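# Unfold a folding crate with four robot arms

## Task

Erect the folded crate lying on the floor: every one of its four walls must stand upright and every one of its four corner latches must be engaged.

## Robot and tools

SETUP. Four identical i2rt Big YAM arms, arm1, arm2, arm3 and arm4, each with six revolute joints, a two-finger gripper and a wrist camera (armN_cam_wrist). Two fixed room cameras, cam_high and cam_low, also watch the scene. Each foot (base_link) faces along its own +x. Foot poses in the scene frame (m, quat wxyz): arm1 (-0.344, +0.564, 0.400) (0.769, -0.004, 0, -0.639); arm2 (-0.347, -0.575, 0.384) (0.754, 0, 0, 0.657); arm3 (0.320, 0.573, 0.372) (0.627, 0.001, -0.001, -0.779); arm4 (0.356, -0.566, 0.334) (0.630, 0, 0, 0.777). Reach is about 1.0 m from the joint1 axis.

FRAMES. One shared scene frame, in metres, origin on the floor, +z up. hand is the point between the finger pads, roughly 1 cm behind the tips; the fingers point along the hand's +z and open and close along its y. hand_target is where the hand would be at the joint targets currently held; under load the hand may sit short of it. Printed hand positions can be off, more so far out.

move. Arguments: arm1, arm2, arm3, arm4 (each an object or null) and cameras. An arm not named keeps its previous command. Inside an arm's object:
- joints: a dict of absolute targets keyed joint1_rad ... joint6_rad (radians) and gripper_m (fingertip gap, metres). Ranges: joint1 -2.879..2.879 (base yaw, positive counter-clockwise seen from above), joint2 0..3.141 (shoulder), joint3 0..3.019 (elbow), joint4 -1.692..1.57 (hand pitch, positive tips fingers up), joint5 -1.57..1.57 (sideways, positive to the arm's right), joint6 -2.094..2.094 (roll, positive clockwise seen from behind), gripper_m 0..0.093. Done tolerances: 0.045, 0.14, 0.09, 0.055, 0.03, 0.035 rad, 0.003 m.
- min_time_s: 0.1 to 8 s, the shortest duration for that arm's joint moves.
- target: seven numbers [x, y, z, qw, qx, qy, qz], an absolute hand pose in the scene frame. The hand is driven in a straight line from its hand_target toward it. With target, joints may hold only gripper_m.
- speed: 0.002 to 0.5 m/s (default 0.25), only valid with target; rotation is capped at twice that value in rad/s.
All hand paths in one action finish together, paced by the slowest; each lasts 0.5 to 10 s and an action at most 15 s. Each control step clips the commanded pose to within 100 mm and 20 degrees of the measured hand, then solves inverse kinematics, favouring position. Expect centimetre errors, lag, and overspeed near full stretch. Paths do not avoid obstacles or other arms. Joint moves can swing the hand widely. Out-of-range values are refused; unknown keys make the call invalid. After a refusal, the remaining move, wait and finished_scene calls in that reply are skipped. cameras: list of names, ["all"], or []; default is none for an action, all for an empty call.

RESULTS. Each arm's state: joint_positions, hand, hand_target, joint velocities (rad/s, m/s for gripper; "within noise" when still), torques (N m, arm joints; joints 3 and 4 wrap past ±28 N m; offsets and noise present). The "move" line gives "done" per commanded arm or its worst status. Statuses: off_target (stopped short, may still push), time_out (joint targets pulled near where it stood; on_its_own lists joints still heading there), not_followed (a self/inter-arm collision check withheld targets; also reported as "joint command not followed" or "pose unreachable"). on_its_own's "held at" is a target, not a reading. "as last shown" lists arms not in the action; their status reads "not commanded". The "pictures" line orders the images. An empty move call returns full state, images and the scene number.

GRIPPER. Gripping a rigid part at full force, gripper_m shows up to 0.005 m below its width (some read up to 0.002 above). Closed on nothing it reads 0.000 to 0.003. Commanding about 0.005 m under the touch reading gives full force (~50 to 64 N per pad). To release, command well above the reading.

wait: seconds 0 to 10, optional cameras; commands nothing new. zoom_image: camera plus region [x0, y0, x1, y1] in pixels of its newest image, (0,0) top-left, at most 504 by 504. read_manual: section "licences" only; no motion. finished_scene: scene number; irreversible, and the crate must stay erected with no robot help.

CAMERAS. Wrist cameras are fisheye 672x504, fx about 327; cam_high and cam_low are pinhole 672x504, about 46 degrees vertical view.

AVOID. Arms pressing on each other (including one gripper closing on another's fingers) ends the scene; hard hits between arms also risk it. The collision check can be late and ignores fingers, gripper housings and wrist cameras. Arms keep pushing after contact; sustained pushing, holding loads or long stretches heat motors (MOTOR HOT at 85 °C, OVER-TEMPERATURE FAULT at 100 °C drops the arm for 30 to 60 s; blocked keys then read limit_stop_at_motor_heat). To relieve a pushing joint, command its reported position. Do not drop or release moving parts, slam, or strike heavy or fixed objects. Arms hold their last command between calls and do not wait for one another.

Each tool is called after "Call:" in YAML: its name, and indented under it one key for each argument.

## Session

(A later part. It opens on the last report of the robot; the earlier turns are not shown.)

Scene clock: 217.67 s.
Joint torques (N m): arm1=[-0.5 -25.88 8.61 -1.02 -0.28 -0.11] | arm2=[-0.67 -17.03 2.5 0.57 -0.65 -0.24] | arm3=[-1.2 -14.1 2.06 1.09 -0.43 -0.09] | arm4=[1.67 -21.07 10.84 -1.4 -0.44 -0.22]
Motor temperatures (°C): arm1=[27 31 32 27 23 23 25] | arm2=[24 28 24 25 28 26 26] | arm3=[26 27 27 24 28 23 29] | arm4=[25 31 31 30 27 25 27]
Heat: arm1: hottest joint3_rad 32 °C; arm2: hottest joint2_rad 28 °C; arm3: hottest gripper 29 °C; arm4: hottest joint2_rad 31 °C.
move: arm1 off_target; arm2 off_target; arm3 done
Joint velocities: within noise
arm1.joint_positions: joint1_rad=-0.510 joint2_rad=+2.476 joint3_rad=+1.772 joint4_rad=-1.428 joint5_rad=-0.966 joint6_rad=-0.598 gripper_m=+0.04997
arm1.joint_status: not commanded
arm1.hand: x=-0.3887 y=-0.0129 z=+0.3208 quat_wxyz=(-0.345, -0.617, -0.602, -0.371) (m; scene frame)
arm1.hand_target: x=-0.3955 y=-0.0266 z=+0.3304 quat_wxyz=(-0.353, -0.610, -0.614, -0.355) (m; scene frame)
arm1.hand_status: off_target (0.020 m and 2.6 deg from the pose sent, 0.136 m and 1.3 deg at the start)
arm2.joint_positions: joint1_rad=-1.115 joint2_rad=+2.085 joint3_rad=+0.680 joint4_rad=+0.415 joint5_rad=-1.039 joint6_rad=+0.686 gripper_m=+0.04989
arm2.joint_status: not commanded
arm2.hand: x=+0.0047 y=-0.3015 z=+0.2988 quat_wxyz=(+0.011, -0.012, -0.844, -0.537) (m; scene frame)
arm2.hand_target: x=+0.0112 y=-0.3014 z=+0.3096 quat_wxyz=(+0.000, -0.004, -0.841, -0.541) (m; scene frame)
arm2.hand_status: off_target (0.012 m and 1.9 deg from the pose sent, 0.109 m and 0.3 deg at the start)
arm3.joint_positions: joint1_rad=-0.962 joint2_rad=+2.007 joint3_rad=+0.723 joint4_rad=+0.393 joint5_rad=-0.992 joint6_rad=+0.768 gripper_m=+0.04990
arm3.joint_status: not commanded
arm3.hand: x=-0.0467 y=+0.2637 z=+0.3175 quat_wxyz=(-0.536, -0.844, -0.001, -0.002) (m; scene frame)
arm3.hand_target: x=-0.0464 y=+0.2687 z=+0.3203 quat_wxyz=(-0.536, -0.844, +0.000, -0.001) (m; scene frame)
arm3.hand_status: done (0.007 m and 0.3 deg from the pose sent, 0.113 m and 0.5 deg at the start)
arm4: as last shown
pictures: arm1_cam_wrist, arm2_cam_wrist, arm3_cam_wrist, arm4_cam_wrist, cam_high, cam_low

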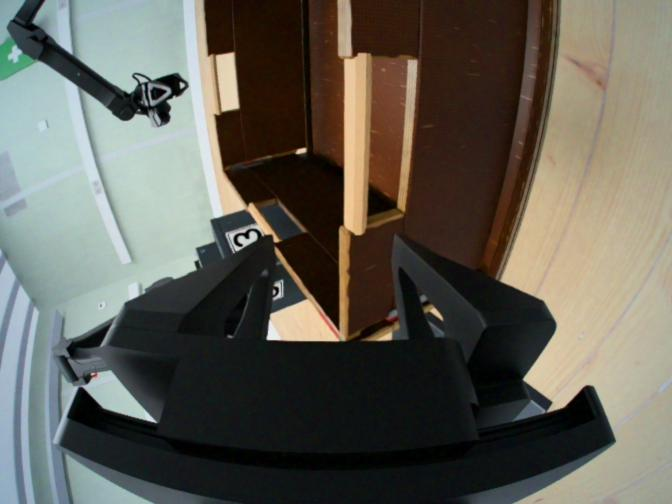

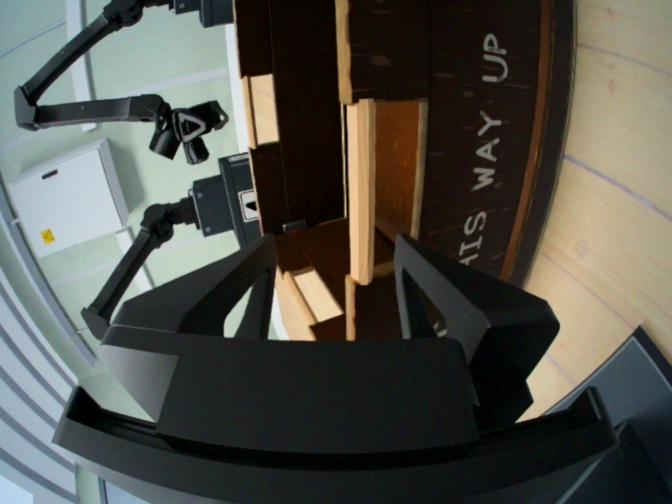

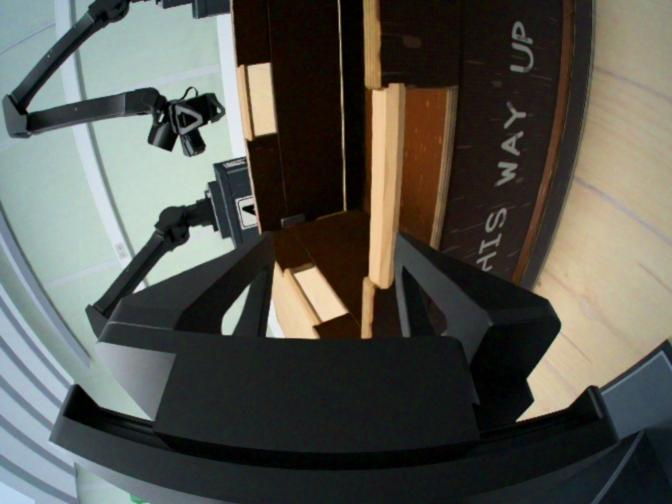

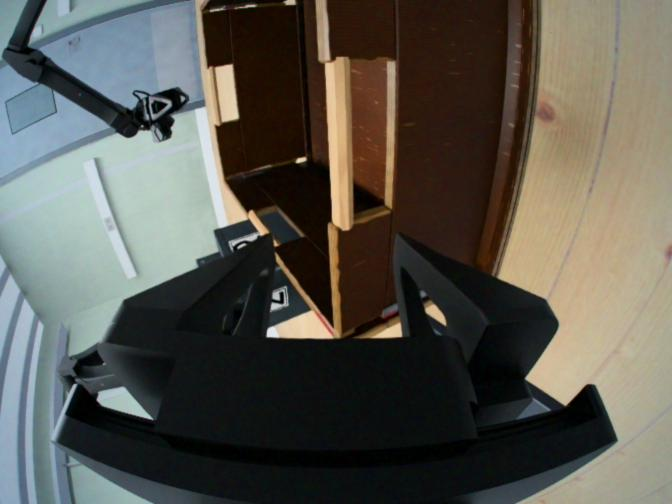

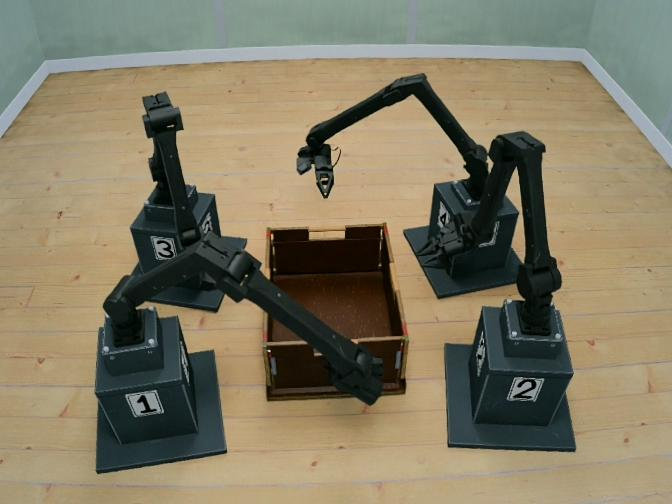

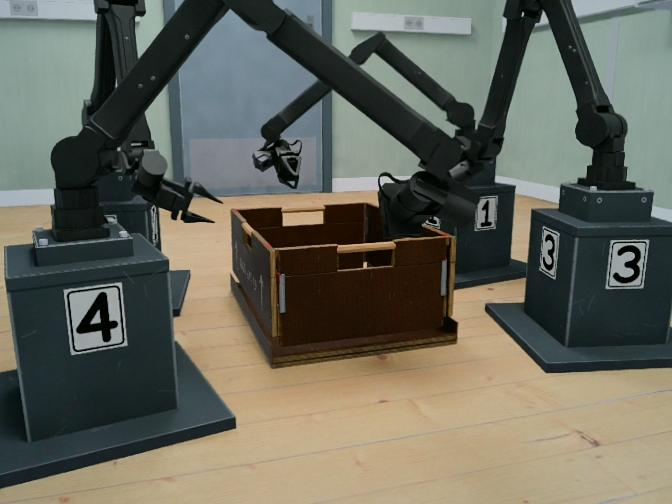

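Call:
zoom_image:
  camera: "arm1_cam_wrist"
  region: [320, 240, 480, 360]

Call:
zoom_image:
  camera: "arm4_cam_wrist"
  region: [320, 240, 480, 360]

Call:
zoom_image:
  camera: "cam_high"
  region: [260, 335, 310, 385]

Call:
zoom_image:
  camera: "cam_high"
  region: [380, 330, 420, 380]

Call:
zoom_image:
  camera: "cam_low"
  region: [260, 230, 310, 330]

Call:
zoom_image:
  camera: "cam_low"
  region: [425, 225, 465, 305]

Scaled by 3.150 from the camera's 672x504 image, which has a finer 960x720 frame.

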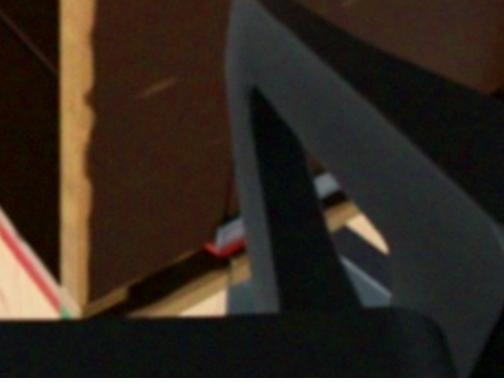

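Scaled by 3.150 from the camera's 672x504 image, which has a finer 960x720 frame.

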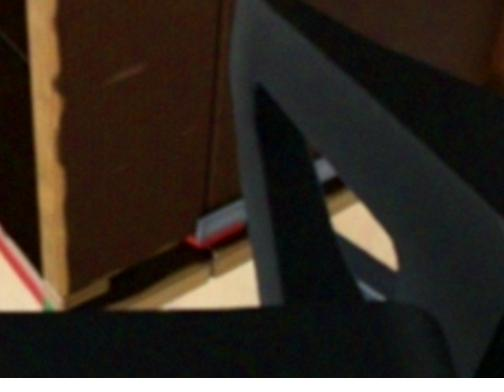

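Scaled by 10.080 from the camera's 672x504 image, which has a finer 960x720 frame.

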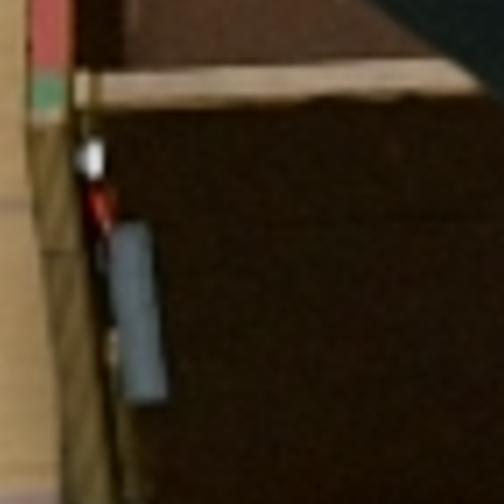

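Scaled by 10.080 from the camera's 672x504 image, which has a finer 960x720 frame.

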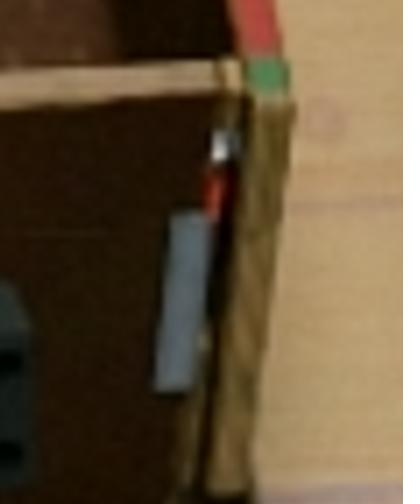

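Scaled by 5.040 from the camera's 672x504 image, which has a finer 960x720 frame.

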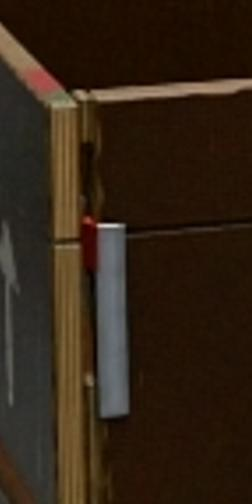

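Scaled by 6.300 from the camera's 672x504 image, which has a finer 960x720 frame.

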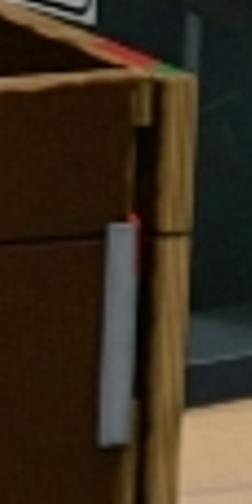

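Call:
finished_scene:
  scene: 1

The scene is finished: the task was done.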